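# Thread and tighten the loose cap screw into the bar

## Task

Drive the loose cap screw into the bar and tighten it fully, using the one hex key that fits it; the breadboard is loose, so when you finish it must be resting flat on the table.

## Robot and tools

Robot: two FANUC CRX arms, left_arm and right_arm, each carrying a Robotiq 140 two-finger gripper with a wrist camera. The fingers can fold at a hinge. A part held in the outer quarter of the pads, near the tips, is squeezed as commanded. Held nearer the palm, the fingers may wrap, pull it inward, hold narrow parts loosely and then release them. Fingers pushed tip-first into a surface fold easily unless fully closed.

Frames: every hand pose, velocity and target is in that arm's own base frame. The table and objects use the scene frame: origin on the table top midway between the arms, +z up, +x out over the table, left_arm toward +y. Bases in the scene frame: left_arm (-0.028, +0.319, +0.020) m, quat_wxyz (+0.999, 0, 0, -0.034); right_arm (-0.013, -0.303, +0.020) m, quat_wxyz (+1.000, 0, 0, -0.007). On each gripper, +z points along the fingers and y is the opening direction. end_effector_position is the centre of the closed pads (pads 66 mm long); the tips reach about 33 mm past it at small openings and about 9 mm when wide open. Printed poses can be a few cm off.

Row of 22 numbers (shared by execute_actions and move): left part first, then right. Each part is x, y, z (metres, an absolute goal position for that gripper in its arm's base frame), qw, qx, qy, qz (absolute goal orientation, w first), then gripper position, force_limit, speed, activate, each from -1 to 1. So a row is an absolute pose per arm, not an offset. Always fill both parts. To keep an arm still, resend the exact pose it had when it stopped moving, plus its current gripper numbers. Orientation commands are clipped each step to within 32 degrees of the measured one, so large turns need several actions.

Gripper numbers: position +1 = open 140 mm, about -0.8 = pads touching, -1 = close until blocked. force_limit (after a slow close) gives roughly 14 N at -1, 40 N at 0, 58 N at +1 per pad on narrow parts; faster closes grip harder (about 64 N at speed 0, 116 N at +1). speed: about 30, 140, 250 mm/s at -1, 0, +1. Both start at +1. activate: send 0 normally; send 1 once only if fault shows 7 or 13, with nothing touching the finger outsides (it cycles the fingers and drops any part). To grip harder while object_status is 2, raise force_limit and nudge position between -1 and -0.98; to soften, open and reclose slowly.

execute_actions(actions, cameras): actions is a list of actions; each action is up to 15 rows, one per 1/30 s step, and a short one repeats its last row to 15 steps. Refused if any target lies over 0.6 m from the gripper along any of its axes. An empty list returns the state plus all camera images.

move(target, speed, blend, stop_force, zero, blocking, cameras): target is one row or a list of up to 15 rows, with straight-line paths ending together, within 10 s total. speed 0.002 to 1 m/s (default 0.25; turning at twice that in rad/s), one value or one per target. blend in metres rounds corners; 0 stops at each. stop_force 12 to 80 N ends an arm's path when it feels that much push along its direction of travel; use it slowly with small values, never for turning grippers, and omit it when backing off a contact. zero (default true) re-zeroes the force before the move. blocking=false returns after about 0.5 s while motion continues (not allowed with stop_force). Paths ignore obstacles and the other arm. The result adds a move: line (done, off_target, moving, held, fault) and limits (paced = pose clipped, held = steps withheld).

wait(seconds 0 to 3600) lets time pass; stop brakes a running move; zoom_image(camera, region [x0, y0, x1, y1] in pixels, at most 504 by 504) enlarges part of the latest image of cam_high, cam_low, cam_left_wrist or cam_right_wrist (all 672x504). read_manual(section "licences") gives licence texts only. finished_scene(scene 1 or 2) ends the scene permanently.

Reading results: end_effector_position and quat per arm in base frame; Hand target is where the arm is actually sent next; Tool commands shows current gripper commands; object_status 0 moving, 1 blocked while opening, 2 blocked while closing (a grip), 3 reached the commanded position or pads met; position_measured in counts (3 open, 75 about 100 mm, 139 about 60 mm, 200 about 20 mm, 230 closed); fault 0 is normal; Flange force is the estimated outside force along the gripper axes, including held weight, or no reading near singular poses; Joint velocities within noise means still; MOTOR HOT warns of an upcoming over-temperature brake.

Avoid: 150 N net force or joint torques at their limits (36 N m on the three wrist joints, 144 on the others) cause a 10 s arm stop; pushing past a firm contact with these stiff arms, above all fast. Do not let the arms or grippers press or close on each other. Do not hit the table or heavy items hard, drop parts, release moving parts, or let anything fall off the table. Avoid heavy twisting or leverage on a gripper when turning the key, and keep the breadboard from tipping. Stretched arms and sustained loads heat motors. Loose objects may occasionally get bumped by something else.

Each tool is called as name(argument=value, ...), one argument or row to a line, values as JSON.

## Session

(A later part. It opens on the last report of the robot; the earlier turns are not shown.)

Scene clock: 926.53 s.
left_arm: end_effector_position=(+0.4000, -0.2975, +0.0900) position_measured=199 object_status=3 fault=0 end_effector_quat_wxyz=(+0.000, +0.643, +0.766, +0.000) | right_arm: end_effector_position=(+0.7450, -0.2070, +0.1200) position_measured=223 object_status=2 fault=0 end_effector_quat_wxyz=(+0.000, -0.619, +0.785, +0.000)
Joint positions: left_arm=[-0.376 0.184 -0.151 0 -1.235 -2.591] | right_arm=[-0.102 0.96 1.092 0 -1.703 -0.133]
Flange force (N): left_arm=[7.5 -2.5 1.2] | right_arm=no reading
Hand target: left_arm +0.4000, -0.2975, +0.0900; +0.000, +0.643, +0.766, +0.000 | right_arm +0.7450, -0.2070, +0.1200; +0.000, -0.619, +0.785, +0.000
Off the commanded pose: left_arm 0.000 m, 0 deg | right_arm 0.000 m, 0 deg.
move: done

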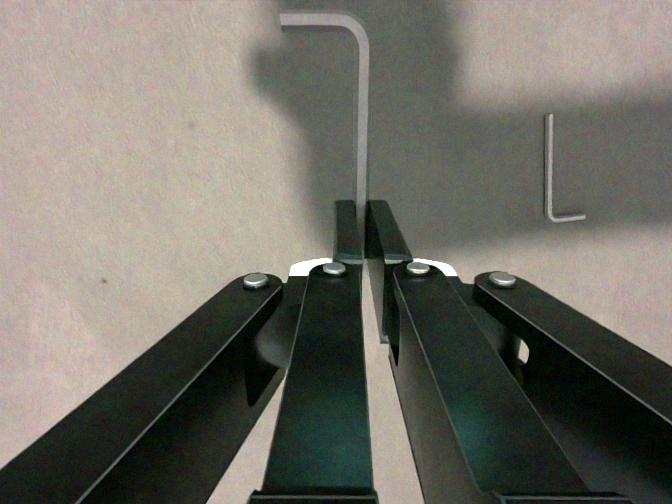

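move(
  target=[
    [0.45,-0.12,0.38,0,0.6428,0.766,0,-0.5,0,-0.5,0,0.55,-0.15,0.30,0,0.866,-0.5,0,-1,0,-1,0],
    [0.48,-0.05,0.38,0,0.9,0.436,0,-0.5,0,-0.5,0,0.50,0.05,0.30,0,1,0,0,-1,0,-1,0],
    [0.48,-0.05,0.38,0,0.9726,-0.2326,0,-0.5,0,-0.5,0,0.46,0.15,0.30,0,0.866,0.5,0,-1,0,-1,0],
  ],
  speed=0.4,
  blend=[0.03,0.03,0],
)

move(
  target=[0.48,-0.05,0.38,0,0.9726,-0.2326,0,-0.5,0,-0.5,0,0.46,0.27,0.17,-0.3536,0.6124,0.3536,0.6124,-1,0,-1,0],
  speed=0.3,
  cameras=["all"],
)

Scene clock: 959.47 s.
left_arm: end_effector_position=(+0.4798, -0.0507, +0.3795) position_measured=192 object_status=3 fault=0 end_effector_quat_wxyz=(-0.213, +0.889, +0.187, +0.360) | right_arm: end_effector_position=(+0.4600, +0.1500, +0.3000) position_measured=223 object_status=2 fault=0 end_effector_quat_wxyz=(+0.000, +0.866, +0.500, +0.000)
Joint positions: left_arm=[-0.441 -0.212 0.056 -0.785 -1.465 -3.925] | right_arm=[0.587 0.1 0.248 0 -1.719 2.031]
Flange force (N): left_arm=[-2.9 -6.8 5.3] | right_arm=[2.2 3.5 0.8]
Hand target: left_arm +0.4798, -0.0507, +0.3795; -0.213, +0.889, +0.187, +0.360 | right_arm +0.4600, +0.1500, +0.3000; +0.000, +0.866, +0.500, +0.000
Off the commanded pose: left_arm 0.001 m, 70 deg; orientation clipped | right_arm 0.000 m, 0 deg.
joint sent to its limit (left arm) — joint 6 (wrist roll), lower limit. The joint targets are off in orientation, not in position.
move: off_target (left_arm); limits=paced

Scene clock: 962.67 s.
left_arm: end_effector_position=(+0.4798, -0.0507, +0.3795) position_measured=192 object_status=3 fault=0 end_effector_quat_wxyz=(-0.213, +0.888, +0.185, +0.363) | right_arm: end_effector_position=(+0.4602, +0.2699, +0.1709) position_measured=223 object_status=2 fault=0 end_effector_quat_wxyz=(-0.360, +0.630, +0.356, +0.589)
Joint positions: left_arm=[-0.444 -0.215 0.051 -0.79 -1.461 -3.925] | right_arm=[-0.221 0.203 -0.601 -1.747 -1.338 3.925]
Flange force (N): left_arm=[-2.6 -6.3 5.0] | right_arm=[-5.9 3.2 -0.4]
Hand target: left_arm +0.4798, -0.0507, +0.3795; -0.213, +0.888, +0.185, +0.363 | right_arm +0.4601, +0.2699, +0.1709; -0.360, +0.630, +0.356, +0.589
Off the commanded pose: left_arm 0.001 m, 70 deg; orientation clipped | right_arm 0.001 m, 3 deg.
joint sent to its limit (left arm) — joint 6 (wrist roll), lower limit. The joint targets are off in orientation, not in position.
joint sent to its limit (right arm) — joint 6 (wrist roll), upper limit. The joint targets are off in orientation, not in position.
move: off_target (left_arm, right_arm); limits=paced

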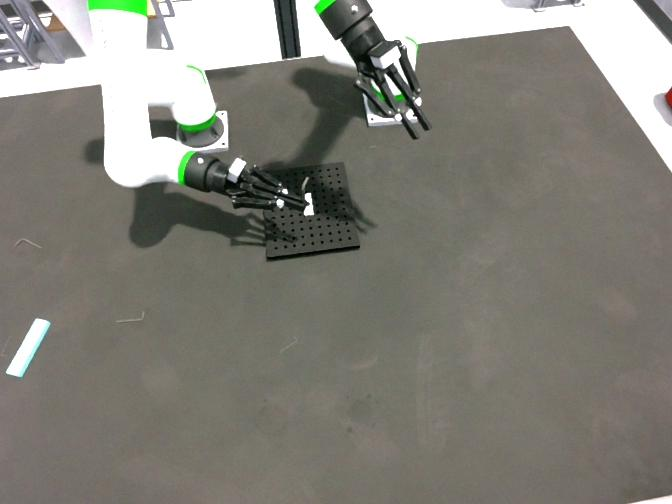

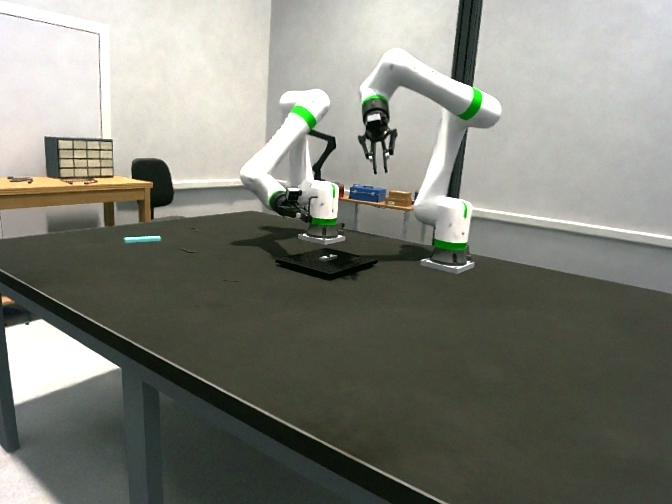

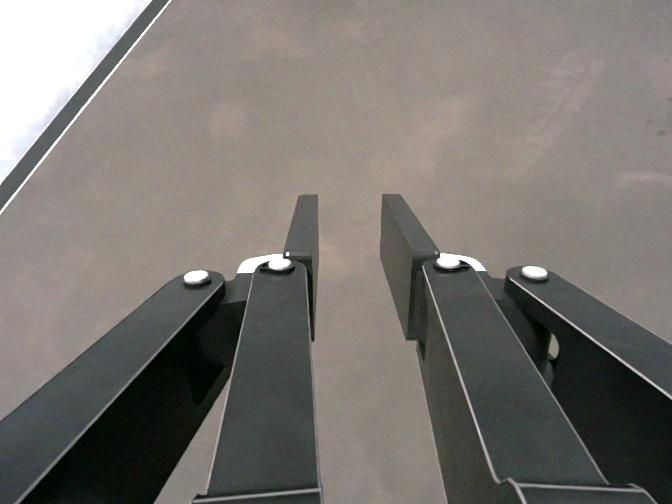

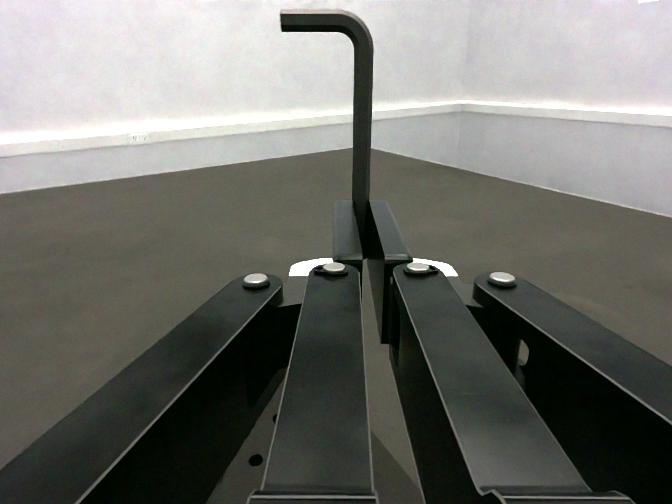

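move(
  target=[
    [0.48,-0.05,0.38,0,0.6428,0.766,0,-0.5,0,-0.5,0,0.46,0.27,0.17,-0.2706,0.6533,0.2706,0.6533,-1,0,-1,0],
    [0.48,-0.05,0.38,0,-0.087,0.996,0,-0.5,0,-0.5,0,0.46,0.27,0.17,-0.2706,0.6533,0.2706,0.6533,-1,0,-1,0],
    [0.48,-0.10,0.38,0,-0.766,0.643,0,-0.5,0,-0.5,0,0.46,0.27,0.17,-0.2706,0.6533,0.2706,0.6533,-1,0,-1,0],
    [0.5204,-0.302,0.35,0,-0.934,0.358,0,-0.5,0,-0.5,0,0.46,0.27,0.17,-0.2706,0.6533,0.2706,0.6533,-1,0,-1,0],
  ],
  speed=0.5,
  blend=[0.03,0.03,0.03,0],
  cameras=["all"],
)

Scene clock: 983.87 s.
left_arm: end_effector_position=(+0.5204, -0.3020, +0.3500) position_measured=192 object_status=3 fault=0 end_effector_quat_wxyz=(+0.000, +0.934, -0.358, +0.000) | right_arm: end_effector_position=(+0.4599, +0.2697, +0.1710) position_measured=223 object_status=2 fault=0 end_effector_quat_wxyz=(-0.281, +0.689, +0.276, +0.608)
Joint positions: left_arm=[-0.308 0.474 0.847 0 -1.944 1.147] | right_arm=[-0.162 -0.028 -0.801 -1.938 -1.08 3.925]
Flange force (N): left_arm=[-10.0 -0.6 6.9] | right_arm=[-9.2 4.8 2.4]
Hand target: left_arm +0.5204, -0.3020, +0.3500; +0.000, +0.934, -0.358, +0.000 | right_arm +0.4599, +0.2697, +0.1710; -0.281, +0.689, +0.276, +0.608
Off the commanded pose: left_arm 0.000 m, 0 deg | right_arm 0.001 m, 7 deg.
joint sent to its limit (right arm) — joint 6 (wrist roll), upper limit. The joint targets are off in orientation, not in position.
move: off_target (right_arm)

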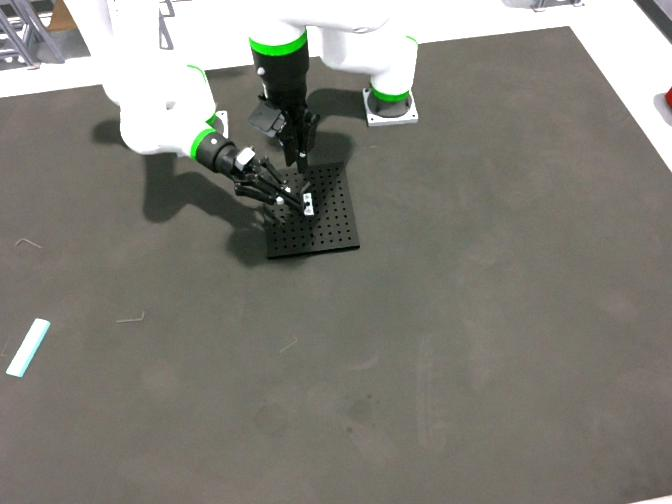

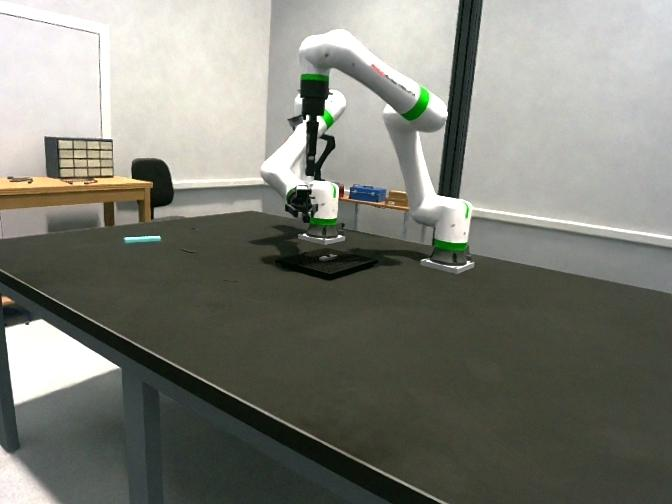

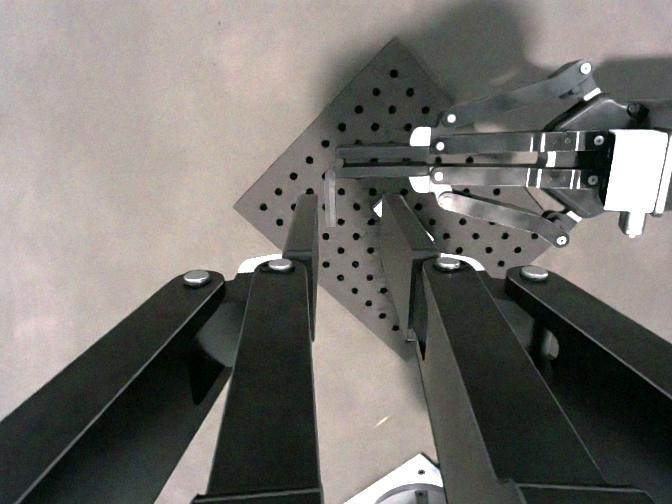

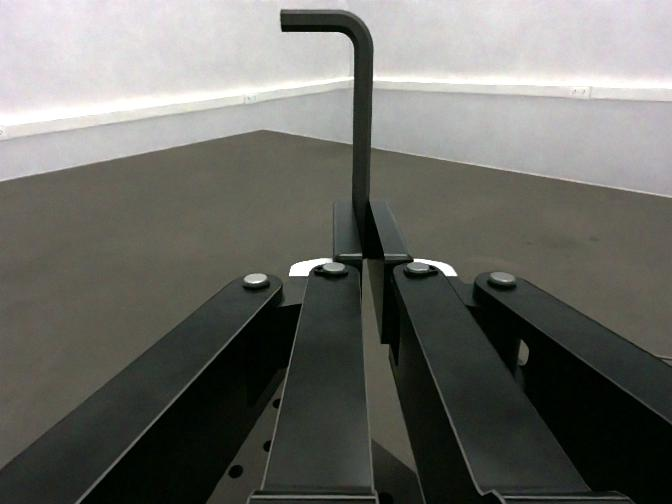

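move(
  target=[0.5076,-0.2952,0.30,0,0.9916,-0.1297,0,-0.5,0,-0.5,0,0.46,0.27,0.17,-0.4156,0.5721,0.4156,0.5721,-1,0,-1,0],
  speed=0.3,
  cameras=["cam_left_wrist","cam_right_wrist"],
)

Scene clock: 991.43 s.
left_arm: end_effector_position=(+0.5076, -0.2952, +0.3000) position_measured=192 object_status=3 fault=0 end_effector_quat_wxyz=(+0.000, +0.992, -0.130, +0.000) | right_arm: end_effector_position=(+0.4601, +0.2699, +0.1704) position_measured=223 object_status=2 fault=0 end_effector_quat_wxyz=(-0.417, +0.574, +0.416, +0.569)
Joint positions: left_arm=[-0.304 0.381 0.594 0 -1.784 1.614] | right_arm=[-0.218 0.363 -0.424 -1.634 -1.501 3.925]
Flange force (N): left_arm=[-8.6 -5.1 5.3] | right_arm=[-4.8 2.0 -1.1]
Hand target: left_arm +0.5076, -0.2952, +0.3000; +0.000, +0.992, -0.130, +0.000 | right_arm +0.4602, +0.2699, +0.1704; -0.417, +0.574, +0.416, +0.569
Off the commanded pose: left_arm 0.000 m, 0 deg | right_arm 0.000 m, 0 deg.
joint sent to its limit (right arm) — joint 6 (wrist roll), upper limit. The joint targets still meet the commanded pose.
move: done

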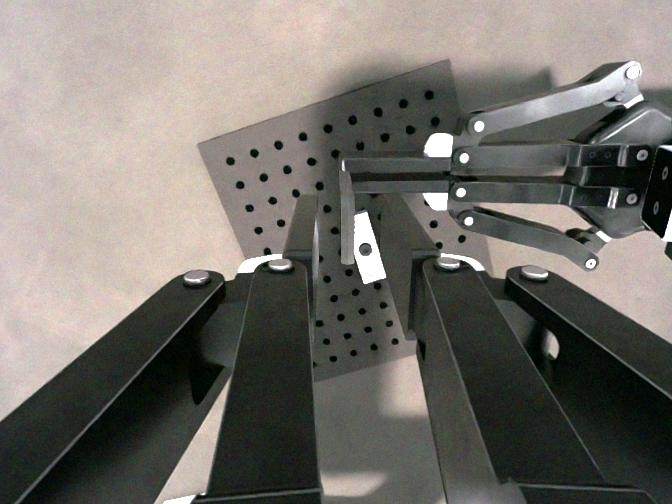

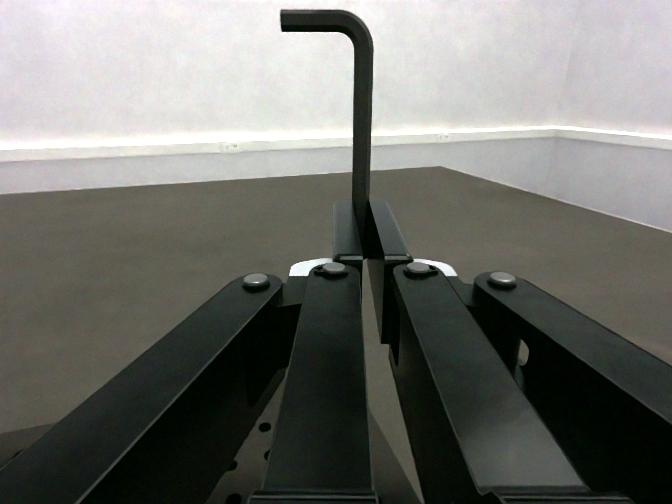

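move(
  target=[
    [0.5076,-0.2952,0.23,0,0.9916,-0.1297,0,-0.5,0,-0.5,0,0.46,0.27,0.17,-0.4156,0.5721,0.4156,0.5721,-1,0,-1,0],
    [0.5076,-0.2952,0.23,0,0.9916,-0.1297,0,-1,0.5,-1,0,0.46,0.27,0.17,-0.4156,0.5721,0.4156,0.5721,-1,0,-1,0],
  ],
  speed=0.1,
  cameras=["cam_left_wrist","cam_right_wrist"],
)

Scene clock: 1005.57 s.
left_arm: end_effector_position=(+0.5076, -0.2952, +0.2300) position_measured=224 object_status=0 fault=0 end_effector_quat_wxyz=(+0.000, +0.992, -0.130, +0.000) | right_arm: end_effector_position=(+0.4602, +0.2699, +0.1704) position_measured=223 object_status=2 fault=0 end_effector_quat_wxyz=(-0.417, +0.574, +0.416, +0.569)
Joint positions: left_arm=[-0.304 0.356 0.396 0 -1.611 1.614] | right_arm=[-0.218 0.363 -0.424 -1.634 -1.501 3.925]
Flange force (N): left_arm=[-7.3 7.9 2.7] | right_arm=[-5.3 1.4 11.4]
Hand target: left_arm +0.5076, -0.2952, +0.2300; +0.000, +0.992, -0.130, +0.000 | right_arm +0.4602, +0.2699, +0.1704; -0.417, +0.574, +0.416, +0.569
Off the commanded pose: left_arm 0.000 m, 0 deg | right_arm 0.000 m, 0 deg.
joint sent to its limit (right arm) — joint 6 (wrist roll), upper limit. The joint targets still meet the commanded pose.
move: done

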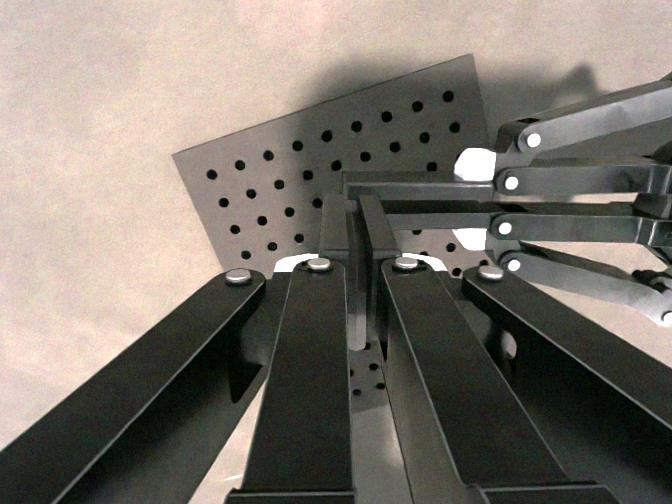

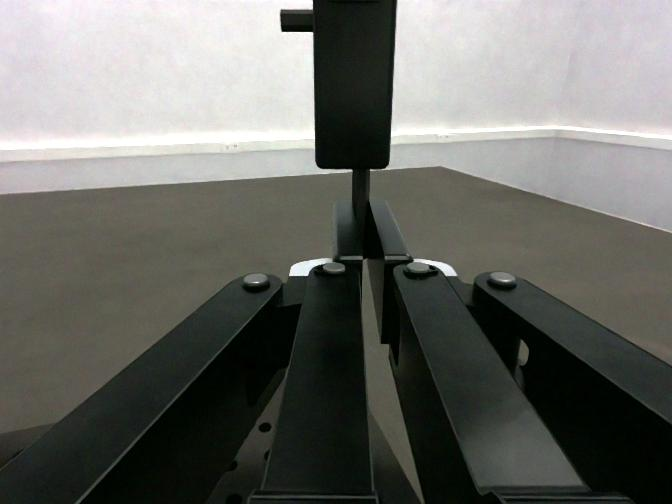

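move(
  target=[
    [0.5076,-0.2952,0.23,0,0.9916,-0.1297,0,-1,0.5,-1,0,0.4601,0.2699,0.1704,-0.4156,0.5721,0.4156,0.5721,-0.55,0,-1,0],
    [0.5076,-0.2952,0.23,0,0.9916,-0.1297,0,-1,0.5,-1,0,0.411,0.119,0.175,-0.4156,0.5721,0.4156,0.5721,-0.55,0,-1,0],
    [0.45,-0.28,0.23,0,0.9916,0.1297,0,-1,0.5,-1,0,0.33,0.0,0.25,-0.4156,0.5721,0.4156,0.5721,-0.55,0,-1,0],
    [0.4003,-0.3003,0.17,0,0.6428,0.766,0,-1,0.5,-1,0,0.30,-0.05,0.30,0,0.9,0.436,0,-0.55,0,-1,0],
  ],
  speed=0.3,
  cameras=["all"],
)

move(
  target=[0.4005,-0.3005,0.125,0,0.6428,0.766,0,-1,0.5,-1,0,0.30,-0.05,0.30,0,0.9,0.436,0,-0.55,0,-1,0],
  speed=0.15,
  cameras=["all"],
)

zoom_image(
  camera="cam_left_wrist",
  region=[260, 120, 440, 255],
)

Scene clock: 1027.47 s.
left_arm: end_effector_position=(+0.4003, -0.3003, +0.1700) position_measured=224 object_status=2 fault=0 end_effector_quat_wxyz=(+0.000, +0.643, +0.766, +0.000) | right_arm: end_effector_position=(+0.3000, -0.0500, +0.3000) position_measured=199 object_status=3 fault=0 end_effector_quat_wxyz=(+0.000, +0.900, +0.436, +0.000)
Joint positions: left_arm=[-0.381 0.142 -0.008 0 -1.421 3.697] | right_arm=[0.276 -0.364 -0.157 0 -1.778 2.197]
Flange force (N): left_arm=[7.3 -2.6 2.6] | right_arm=[1.5 8.0 -0.2]
Hand target: left_arm +0.4003, -0.3003, +0.1700; +0.000, +0.643, +0.766, +0.000 | right_arm +0.3000, -0.0500, +0.3000; +0.000, +0.900, +0.436, +0.000
Off the commanded pose: left_arm 0.000 m, 0 deg | right_arm 0.000 m, 0 deg.
move: done

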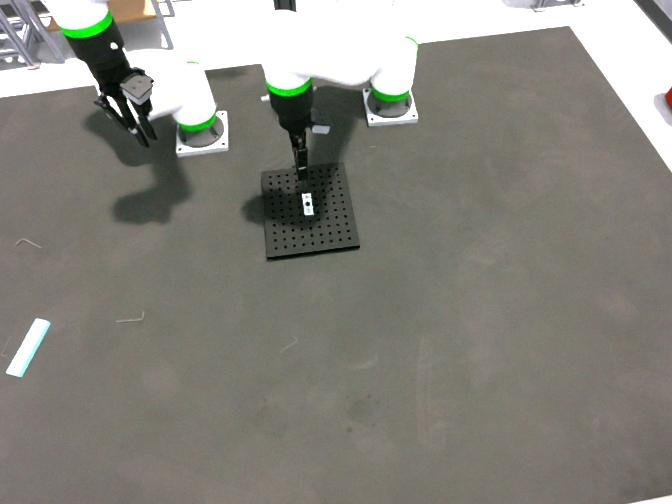

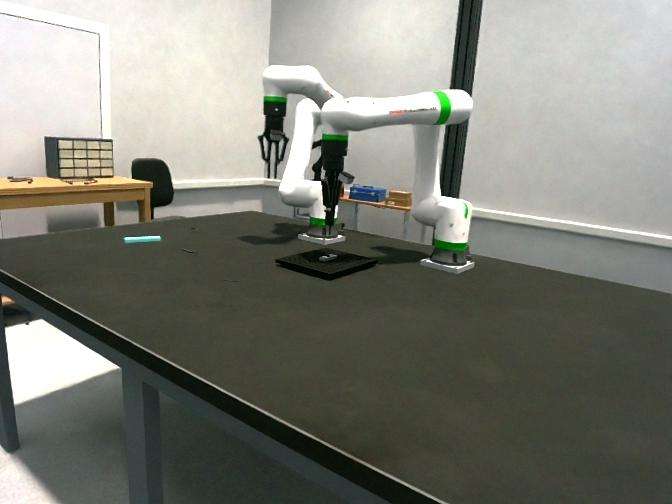

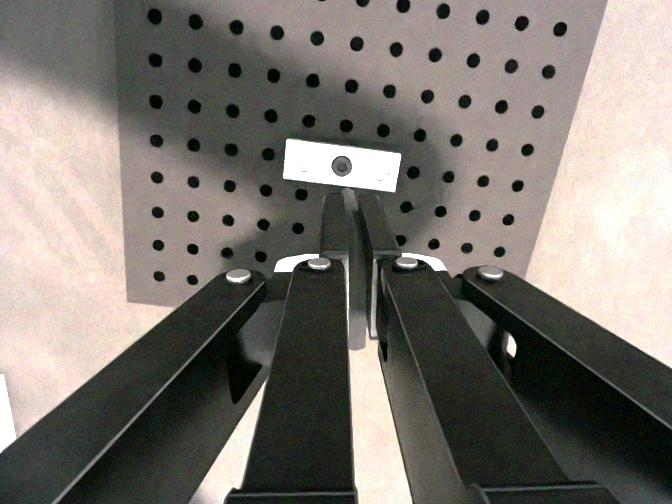

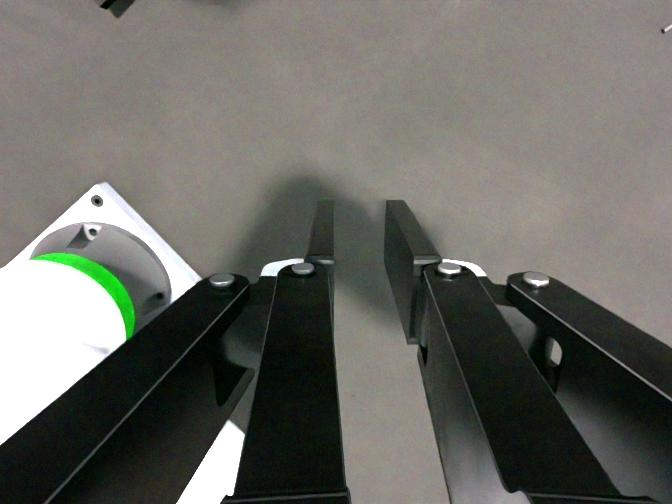

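Scene clock: 1028.13 s.
left_arm: end_effector_position=(+0.4005, -0.3005, +0.1250) position_measured=224 object_status=2 fault=0 end_effector_quat_wxyz=(+0.000, +0.643, +0.766, +0.000) | right_arm: end_effector_position=(+0.3000, -0.0500, +0.3000) position_measured=199 object_status=3 fault=0 end_effector_quat_wxyz=(+0.000, +0.900, +0.436, +0.000)
Joint positions: left_arm=[-0.381 0.165 -0.089 0 -1.317 3.697] | right_arm=[0.277 -0.364 -0.157 0 -1.778 2.197]
Flange force (N): left_arm=[7.2 -2.4 1.8] | right_arm=[1.7 6.6 0.3]
Hand target: left_arm +0.4005, -0.3005, +0.1250; +0.000, +0.643, +0.766, +0.000 | right_arm +0.3000, -0.0500, +0.3000; +0.000, +0.900, +0.436, +0.000
Off the commanded pose: left_arm 0.000 m, 0 deg | right_arm 0.000 m, 0 deg.
move: done

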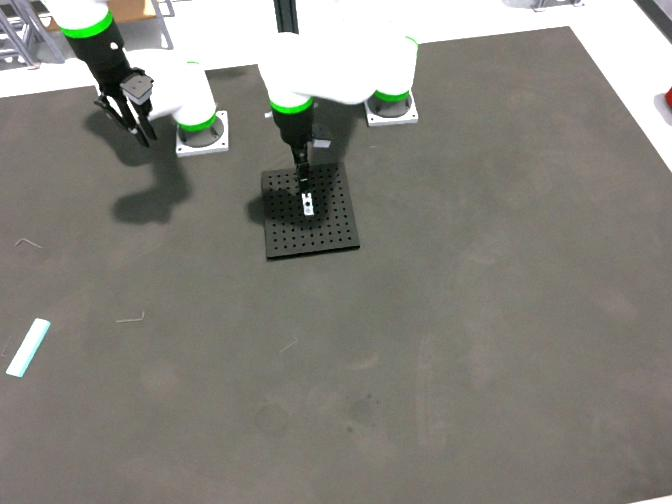

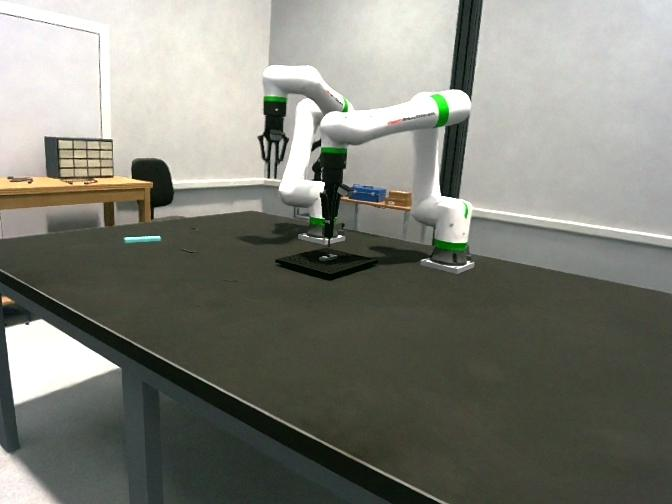

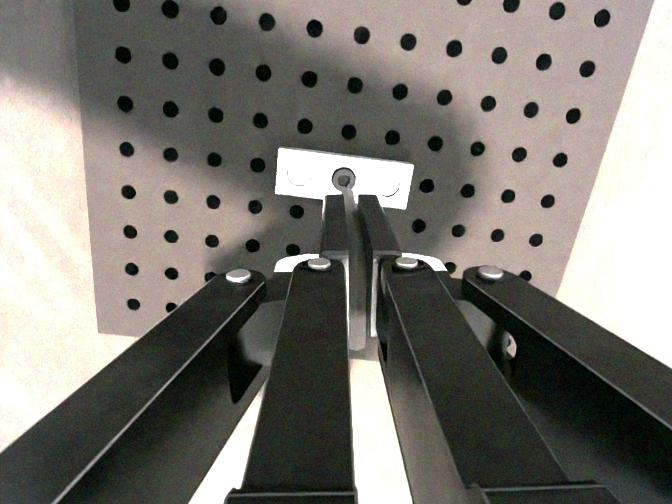

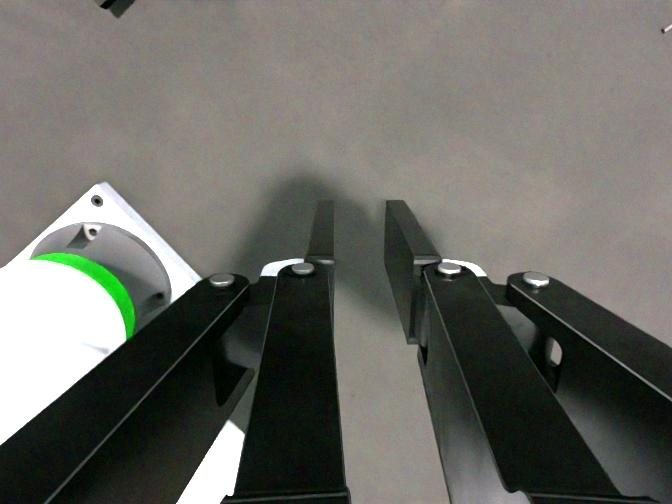

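Scaled by 2.800.

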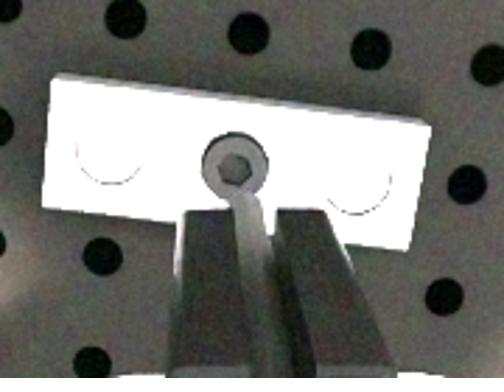

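move(
  target=[0.3991,-0.2992,0.107,0,0.6428,0.766,0,-1,0.5,-1,0,0.30,-0.05,0.30,0,0.9,0.436,0,-0.55,0,-1,0],
  speed=0.05,
  cameras=["cam_left_wrist"],
)

zoom_image(
  camera="cam_left_wrist",
  region=[300, 150, 390, 218],
)

Scene clock: 1039.63 s.
left_arm: end_effector_position=(+0.3991, -0.2992, +0.1070) position_measured=224 object_status=2 fault=0 end_effector_quat_wxyz=(+0.000, +0.643, +0.766, +0.000) | right_arm: end_effector_position=(+0.3000, -0.0500, +0.3000) position_measured=199 object_status=3 fault=0 end_effector_quat_wxyz=(+0.000, +0.900, +0.436, +0.000)
Joint positions: left_arm=[-0.38 0.172 -0.124 0 -1.275 3.696] | right_arm=[0.277 -0.364 -0.157 0 -1.778 2.197]
Flange force (N): left_arm=[8.0 -2.7 1.8] | right_arm=[1.9 7.0 0.2]
Hand target: left_arm +0.3991, -0.2992, +0.1070; +0.000, +0.643, +0.766, +0.000 | right_arm +0.3000, -0.0500, +0.3000; +0.000, +0.900, +0.436, +0.000
Off the commanded pose: left_arm 0.000 m, 0 deg | right_arm 0.000 m, 0 deg.
move: done

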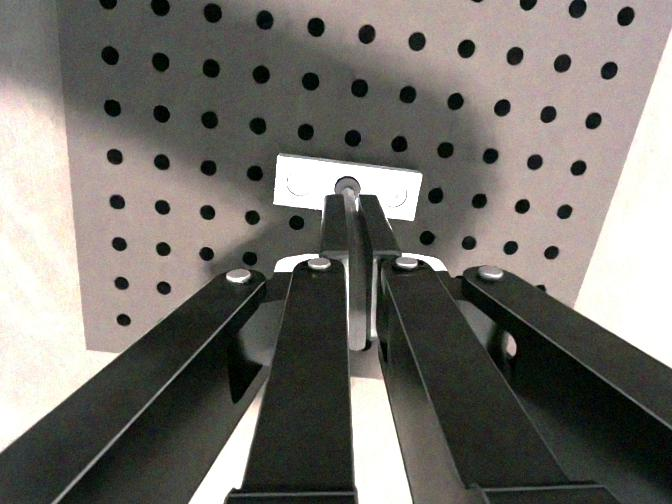

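Scaled by 5.600.

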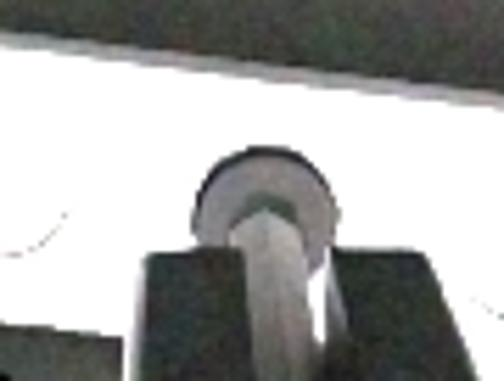

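move(
  target=[0.3991,-0.2992,0.092,0,0.6428,0.766,0,-1,0.5,-1,0,0.30,-0.05,0.30,0,0.9,0.436,0,-0.55,0,-1,0],
  speed=0.01,
  stop_force=14,
  cameras=["cam_left_wrist"],
)

zoom_image(
  camera="cam_left_wrist",
  region=[300, 150, 390, 218],
)

Scene clock: 1046.60 s.
left_arm: end_effector_position=(+0.3991, -0.2992, +0.0927) position_measured=224 object_status=2 fault=0 end_effector_quat_wxyz=(+0.000, +0.643, +0.766, +0.000) | right_arm: end_effector_position=(+0.3000, -0.0500, +0.3000) position_measured=199 object_status=3 fault=0 end_effector_quat_wxyz=(+0.000, +0.900, +0.436, +0.000)
Joint positions: left_arm=[-0.38 0.183 -0.146 0 -1.242 3.696] | right_arm=[0.277 -0.364 -0.157 0 -1.778 2.197]
Flange force (N): left_arm=[12.9 -4.6 -27.8] | right_arm=[1.6 6.5 0.3]
Hand target: left_arm +0.3991, -0.2992, +0.0927; +0.000, +0.643, +0.766, +0.000 | right_arm +0.3000, -0.0500, +0.3000; +0.000, +0.900, +0.436, +0.000
Off the commanded pose: left_arm 0.001 m, 0 deg | right_arm 0.000 m, 0 deg.
move: contact (left_arm)

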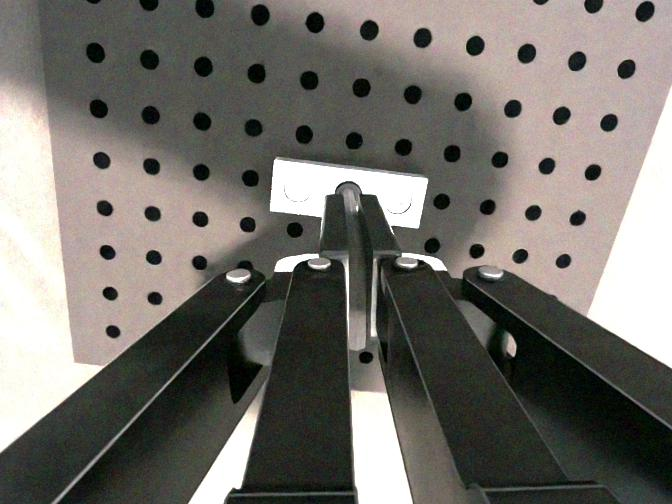

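Scaled by 5.600.

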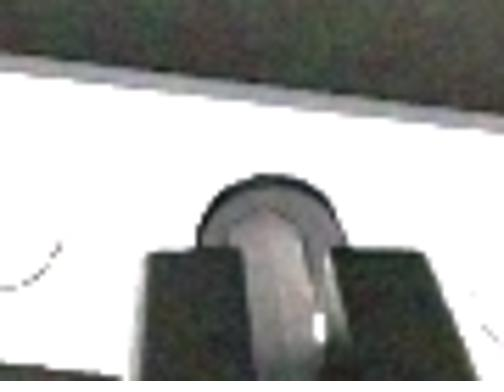

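move(
  target=[
    [0.3981,-0.2975,0.0926,0,0.9397,0.3420,0,-1,0.5,-1,0,0.30,-0.05,0.30,0,0.9,0.436,0,-0.55,0,-1,0],
    [0.3985,-0.2963,0.0925,0,1,0,0,-1,0.5,-1,0,0.30,-0.05,0.30,0,0.9,0.436,0,-0.55,0,-1,0],
  ],
  speed=0.3,
  blend=[0.01,0],
  cameras=["cam_left_wrist"],
)

zoom_image(
  camera="cam_left_wrist",
  region=[290, 120, 410, 218],
)

Scene clock: 1064.47 s.
left_arm: end_effector_position=(+0.3985, -0.2963, +0.0925) position_measured=224 object_status=2 fault=0 end_effector_quat_wxyz=(+0.000, +1.000, +0.000, +0.000) | right_arm: end_effector_position=(+0.3000, -0.0500, +0.3000) position_measured=199 object_status=3 fault=0 end_effector_quat_wxyz=(+0.000, +0.900, +0.436, +0.000)
Joint positions: left_arm=[-0.374 0.178 -0.153 0 -1.24 1.945] | right_arm=[0.277 -0.364 -0.157 0 -1.778 2.197]
Flange force (N): left_arm=[-4.7 -13.0 -39.5] | right_arm=[1.7 6.7 0.3]
Hand target: left_arm +0.3985, -0.2963, +0.0925; +0.000, +1.000, +0.000, +0.000 | right_arm +0.3000, -0.0500, +0.3000; +0.000, +0.900, +0.436, +0.000
Off the commanded pose: left_arm 0.000 m, 0 deg | right_arm 0.000 m, 0 deg.
move: done

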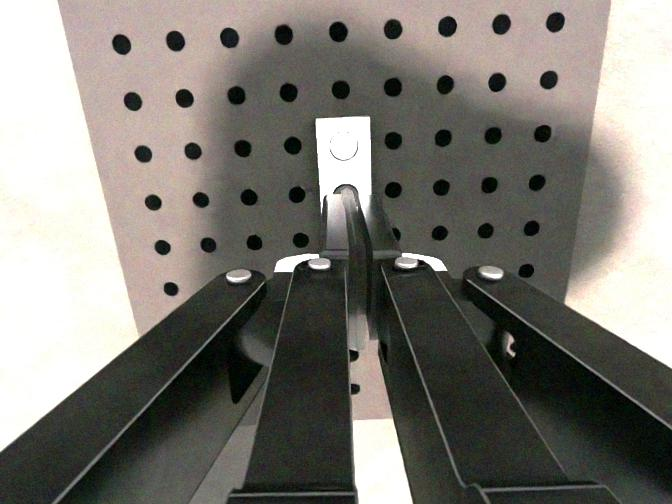

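Scaled by 4.200.

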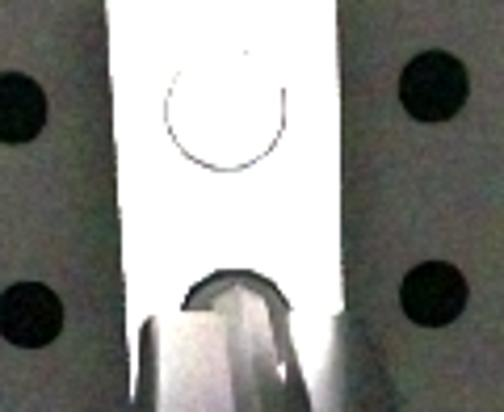

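move(
  target=[
    [0.4012,-0.2960,0.0922,0,0.7071,-0.7071,0,-1,0.5,-1,0,0.30,-0.05,0.30,0,0.9,0.436,0,-0.55,0,-1,0],
    [0.4015,-0.2987,0.0919,0,0,-1,0,-1,0.5,-1,0,0.30,-0.05,0.30,0,0.9,0.436,0,-0.55,0,-1,0],
  ],
  speed=0.35,
  blend=[0.01,0],
  cameras=["cam_left_wrist"],
)

zoom_image(
  camera="cam_left_wrist",
  region=[290, 120, 410, 218],
)

Scene clock: 1076.40 s.
left_arm: end_effector_position=(+0.4015, -0.2987, +0.0918) position_measured=224 object_status=2 fault=0 end_effector_quat_wxyz=(+0.000, +0.000, +1.000, +0.000) | right_arm: end_effector_position=(+0.3000, -0.0500, +0.3000) position_measured=199 object_status=3 fault=0 end_effector_quat_wxyz=(+0.000, +0.900, +0.436, +0.000)
Joint positions: left_arm=[-0.377 0.188 -0.143 0 -1.241 -1.194] | right_arm=[0.277 -0.364 -0.157 0 -1.778 2.197]
Flange force (N): left_arm=[-0.7 3.3 -48.8] | right_arm=[2.0 6.8 0.3]
Hand target: left_arm +0.4015, -0.2987, +0.0919; +0.000, +0.000, +1.000, +0.000 | right_arm +0.3000, -0.0500, +0.3000; +0.000, +0.900, +0.436, +0.000
Off the commanded pose: left_arm 0.000 m, 0 deg | right_arm 0.000 m, 0 deg.
move: done

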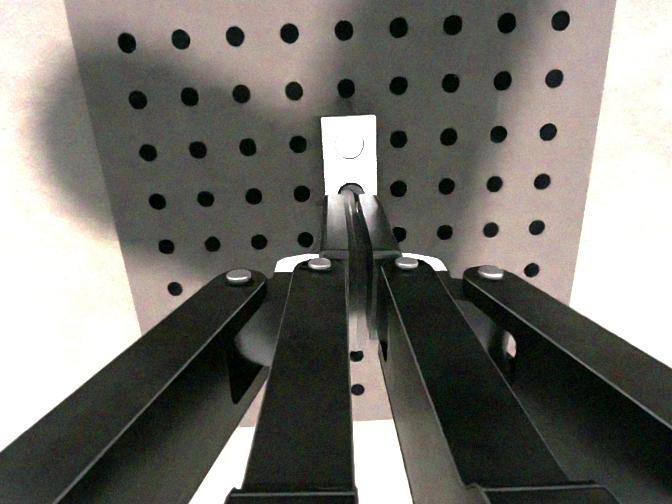

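Scaled by 4.200.

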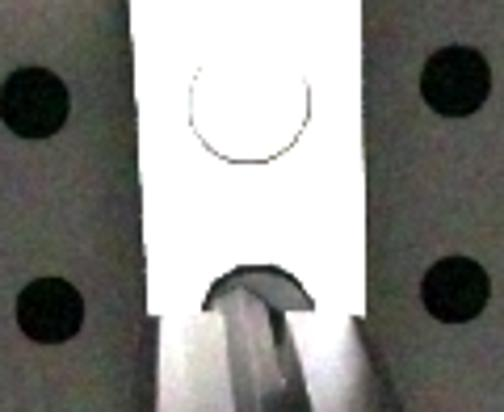

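move(
  target=[0.4015,-0.2987,0.110,0,0,1,0,-1,0.5,-1,0,0.30,-0.05,0.30,0,0.9,0.436,0,-0.55,0,-1,0],
  speed=0.1,
  cameras=["cam_left_wrist"],
)

zoom_image(
  camera="cam_left_wrist",
  region=[300, 100, 400, 200],
)

Scene clock: 1082.93 s.
left_arm: end_effector_position=(+0.4015, -0.2987, +0.1100) position_measured=224 object_status=2 fault=0 end_effector_quat_wxyz=(+0.000, +0.000, +1.000, +0.000) | right_arm: end_effector_position=(+0.3000, -0.0500, +0.3000) position_measured=199 object_status=3 fault=0 end_effector_quat_wxyz=(+0.000, +0.900, +0.436, +0.000)
Joint positions: left_arm=[-0.377 0.174 -0.114 0 -1.282 -1.194] | right_arm=[0.277 -0.364 -0.157 0 -1.778 2.197]
Flange force (N): left_arm=[3.6 6.6 1.5] | right_arm=[1.8 7.5 -0.1]
Hand target: left_arm +0.4015, -0.2987, +0.1100; +0.000, +0.000, +1.000, +0.000 | right_arm +0.3000, -0.0500, +0.3000; +0.000, +0.900, +0.436, +0.000
Off the commanded pose: left_arm 0.000 m, 0 deg | right_arm 0.000 m, 0 deg.
move: done

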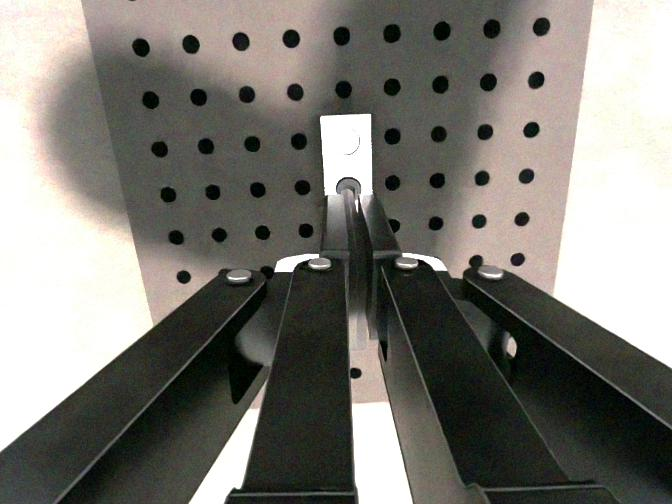

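Scaled by 5.040.

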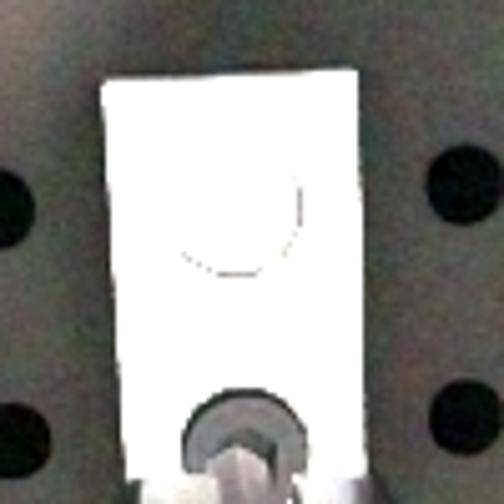

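move(
  target=[
    [0.4013,-0.2985,0.0920,0,0,1,0,-1,0.5,-1,0,0.30,-0.05,0.30,0,0.9,0.436,0,-0.55,0,-1,0],
    [0.3990,-0.2986,0.0917,0,0.7071,0.7071,0,-1,0.5,-1,0,0.30,-0.05,0.30,0,0.9,0.436,0,-0.55,0,-1,0],
    [0.3985,-0.2977,0.0916,0,0.9063,0.4226,0,-1,0.5,-1,0,0.30,-0.05,0.30,0,0.9,0.436,0,-0.55,0,-1,0],
  ],
  speed=[0.05,0.3,0.3],
  blend=[0,0.01,0],
  cameras=["cam_left_wrist"],
)

zoom_image(
  camera="cam_left_wrist",
  region=[290, 120, 410, 218],
)

Scene clock: 1099.20 s.
left_arm: end_effector_position=(+0.3985, -0.2977, +0.0916) position_measured=224 object_status=2 fault=0 end_effector_quat_wxyz=(+0.000, +0.906, +0.423, +0.000) | right_arm: end_effector_position=(+0.3000, -0.0500, +0.3000) position_measured=199 object_status=3 fault=0 end_effector_quat_wxyz=(+0.000, +0.900, +0.436, +0.000)
Joint positions: left_arm=[-0.377 0.181 -0.152 0 -1.239 -3.463] | right_arm=[0.277 -0.364 -0.157 0 -1.778 2.197]
Flange force (N): left_arm=[-8.0 -5.3 -22.2] | right_arm=[1.7 6.9 0.3]
Hand target: left_arm +0.3985, -0.2977, +0.0916; +0.000, +0.906, +0.423, +0.000 | right_arm +0.3000, -0.0500, +0.3000; +0.000, +0.900, +0.436, +0.000
Off the commanded pose: left_arm 0.000 m, 0 deg | right_arm 0.000 m, 0 deg.
move: done

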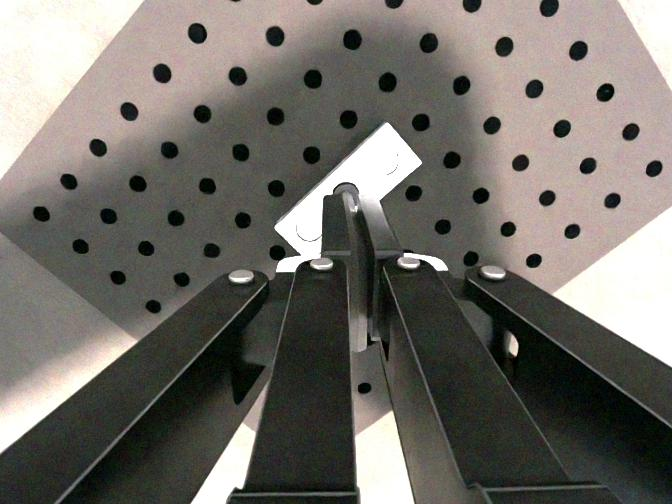

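Scaled by 4.200.

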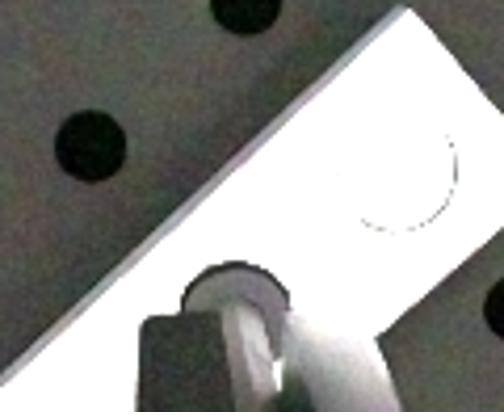

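move(
  target=[
    [0.3985,-0.2977,0.110,0,0.9063,0.4226,0,-1,0.5,-1,0,0.30,-0.05,0.30,0,0.9,0.436,0,-0.55,0,-1,0],
    [0.4,-0.2975,0.110,0,0.7071,0.7071,0,-1,0.5,-1,0,0.30,-0.05,0.30,0,0.9,0.436,0,-0.55,0,-1,0],
    [0.4,-0.2975,0.110,0,0,1,0,-1,0.5,-1,0,0.30,-0.05,0.30,0,0.9,0.436,0,-0.55,0,-1,0],
    [0.4,-0.2975,0.110,0,-0.7071,0.7071,0,-1,0.5,-1,0,0.30,-0.05,0.30,0,0.9,0.436,0,-0.55,0,-1,0],
    [0.4,-0.2975,0.110,0,1,0,0,-1,0.5,-1,0,0.30,-0.05,0.30,0,0.9,0.436,0,-0.55,0,-1,0],
    [0.3994,-0.2993,0.110,0,0.5736,0.8192,0,-1,0.5,-1,0,0.30,-0.05,0.30,0,0.9,0.436,0,-0.55,0,-1,0],
    [0.3994,-0.2993,0.0916,0,0.5736,0.8192,0,-1,0.5,-1,0,0.30,-0.05,0.30,0,0.9,0.436,0,-0.55,0,-1,0],
  ],
  speed=[0.2,0.9,0.9,0.9,0.9,0.9,0.05],
  blend=[0.005,0.03,0.03,0.03,0.03,0,0],
)

move(
  target=[
    [0.3984,-0.2967,0.0913,0,1,0,0,-1,0.5,-1,0,0.30,-0.05,0.30,0,0.9,0.436,0,-0.55,0,-1,0],
    [0.4012,-0.2960,0.0910,0,0.7071,-0.7071,0,-1,0.5,-1,0,0.30,-0.05,0.30,0,0.9,0.436,0,-0.55,0,-1,0],
  ],
  speed=0.4,
  blend=[0.01,0],
)

move(
  target=[
    [0.4013,-0.2985,0.0907,0,0,-1,0,-1,0.5,-1,0,0.30,-0.05,0.30,0,0.9,0.436,0,-0.55,0,-1,0],
    [0.3990,-0.2986,0.0904,0,-0.7071,-0.7071,0,-1,0.5,-1,0,0.30,-0.05,0.30,0,0.9,0.436,0,-0.55,0,-1,0],
    [0.3985,-0.2977,0.0903,0,-0.9063,-0.4226,0,-1,0.5,-1,0,0.30,-0.05,0.30,0,0.9,0.436,0,-0.55,0,-1,0],
  ],
  speed=0.4,
  blend=[0.01,0.01,0],
  cameras=["cam_left_wrist","cam_low"],
)

zoom_image(
  camera="cam_left_wrist",
  region=[290, 120, 410, 218],
)

Scene clock: 1125.20 s.
left_arm: end_effector_position=(+0.3994, -0.2993, +0.0917) position_measured=224 object_status=2 fault=0 end_effector_quat_wxyz=(+0.000, +0.574, +0.819, +0.000) | right_arm: end_effector_position=(+0.3000, -0.0500, +0.3000) position_measured=199 object_status=3 fault=0 end_effector_quat_wxyz=(+0.000, +0.900, +0.436, +0.000)
Joint positions: left_arm=[-0.38 0.184 -0.147 0 -1.239 3.87] | right_arm=[0.277 -0.364 -0.157 0 -1.778 2.197]
Flange force (N): left_arm=[11.5 -1.9 -36.3] | right_arm=[1.1 7.0 0.1]
Hand target: left_arm +0.3994, -0.2993, +0.0916; +0.000, +0.574, +0.819, +0.000 | right_arm +0.3000, -0.0500, +0.3000; +0.000, +0.900, +0.436, +0.000
Off the commanded pose: left_arm 0.000 m, 0 deg | right_arm 0.000 m, 0 deg.
move: done

Scene clock: 1130.07 s.
left_arm: end_effector_position=(+0.4012, -0.2960, +0.0910) position_measured=224 object_status=2 fault=0 end_effector_quat_wxyz=(+0.000, +0.707, -0.707, +0.000) | right_arm: end_effector_position=(+0.3000, -0.0500, +0.3000) position_measured=199 object_status=3 fault=0 end_effector_quat_wxyz=(+0.000, +0.900, +0.436, +0.000)
Joint positions: left_arm=[-0.372 0.184 -0.149 0 -1.238 0.372] | right_arm=[0.277 -0.364 -0.157 0 -1.778 2.197]
Flange force (N): left_arm=[-15.2 16.5 -8.6] | right_arm=[1.5 7.0 0.2]
Hand target: left_arm +0.4012, -0.2960, +0.0910; +0.000, +0.707, -0.707, +0.000 | right_arm +0.3000, -0.0500, +0.3000; +0.000, +0.900, +0.436, +0.000
Off the commanded pose: left_arm 0.000 m, 0 deg | right_arm 0.000 m, 0 deg.
move: done

Scene clock: 1135.37 s.
left_arm: end_effector_position=(+0.3985, -0.2977, +0.0903) position_measured=224 object_status=2 fault=0 end_effector_quat_wxyz=(+0.000, +0.906, +0.423, +0.000) | right_arm: end_effector_position=(+0.3000, -0.0500, +0.3000) position_measured=199 object_status=3 fault=0 end_effector_quat_wxyz=(+0.000, +0.900, +0.436, +0.000)
Joint positions: left_arm=[-0.377 0.182 -0.154 0 -1.236 -3.463] | right_arm=[0.277 -0.364 -0.157 0 -1.778 2.197]
Flange force (N): left_arm=[12.5 -8.2 4.0] | right_arm=[1.7 6.7 0.1]
Hand target: left_arm +0.3985, -0.2977, +0.0903; +0.000, +0.906, +0.423, +0.000 | right_arm +0.3000, -0.0500, +0.3000; +0.000, +0.900, +0.436, +0.000
Off the commanded pose: left_arm 0.000 m, 0 deg | right_arm 0.000 m, 0 deg.
move: done
Images, in order (width x height): cam_low 672x504, cam_left_wrist 672x504.

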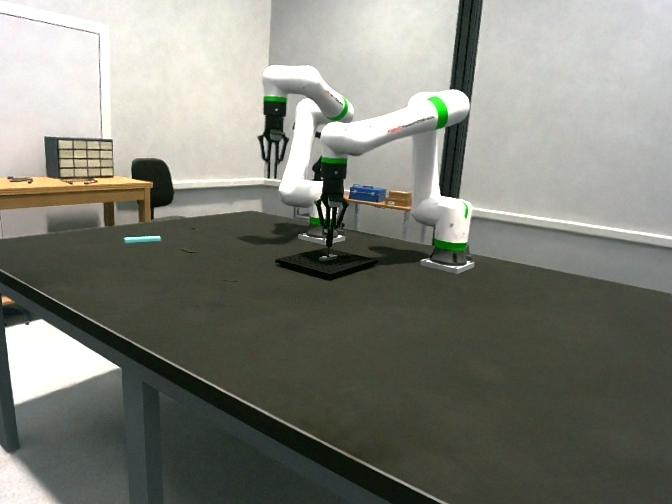

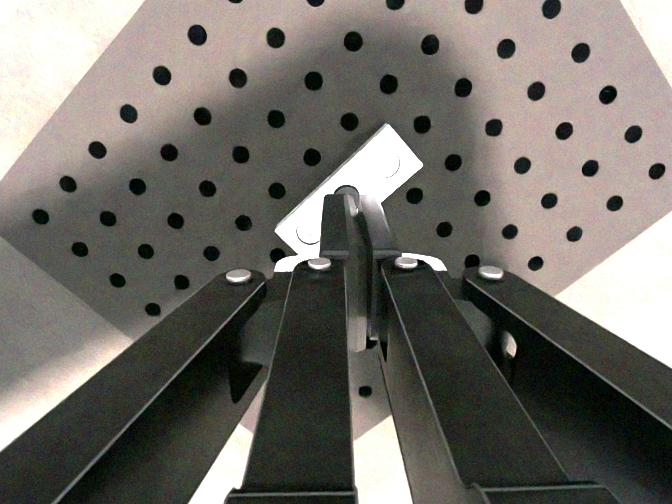

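Scaled by 4.200.

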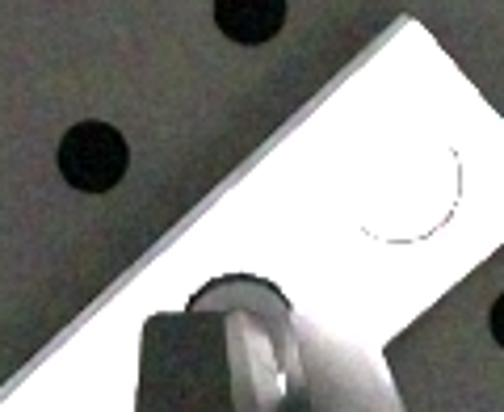

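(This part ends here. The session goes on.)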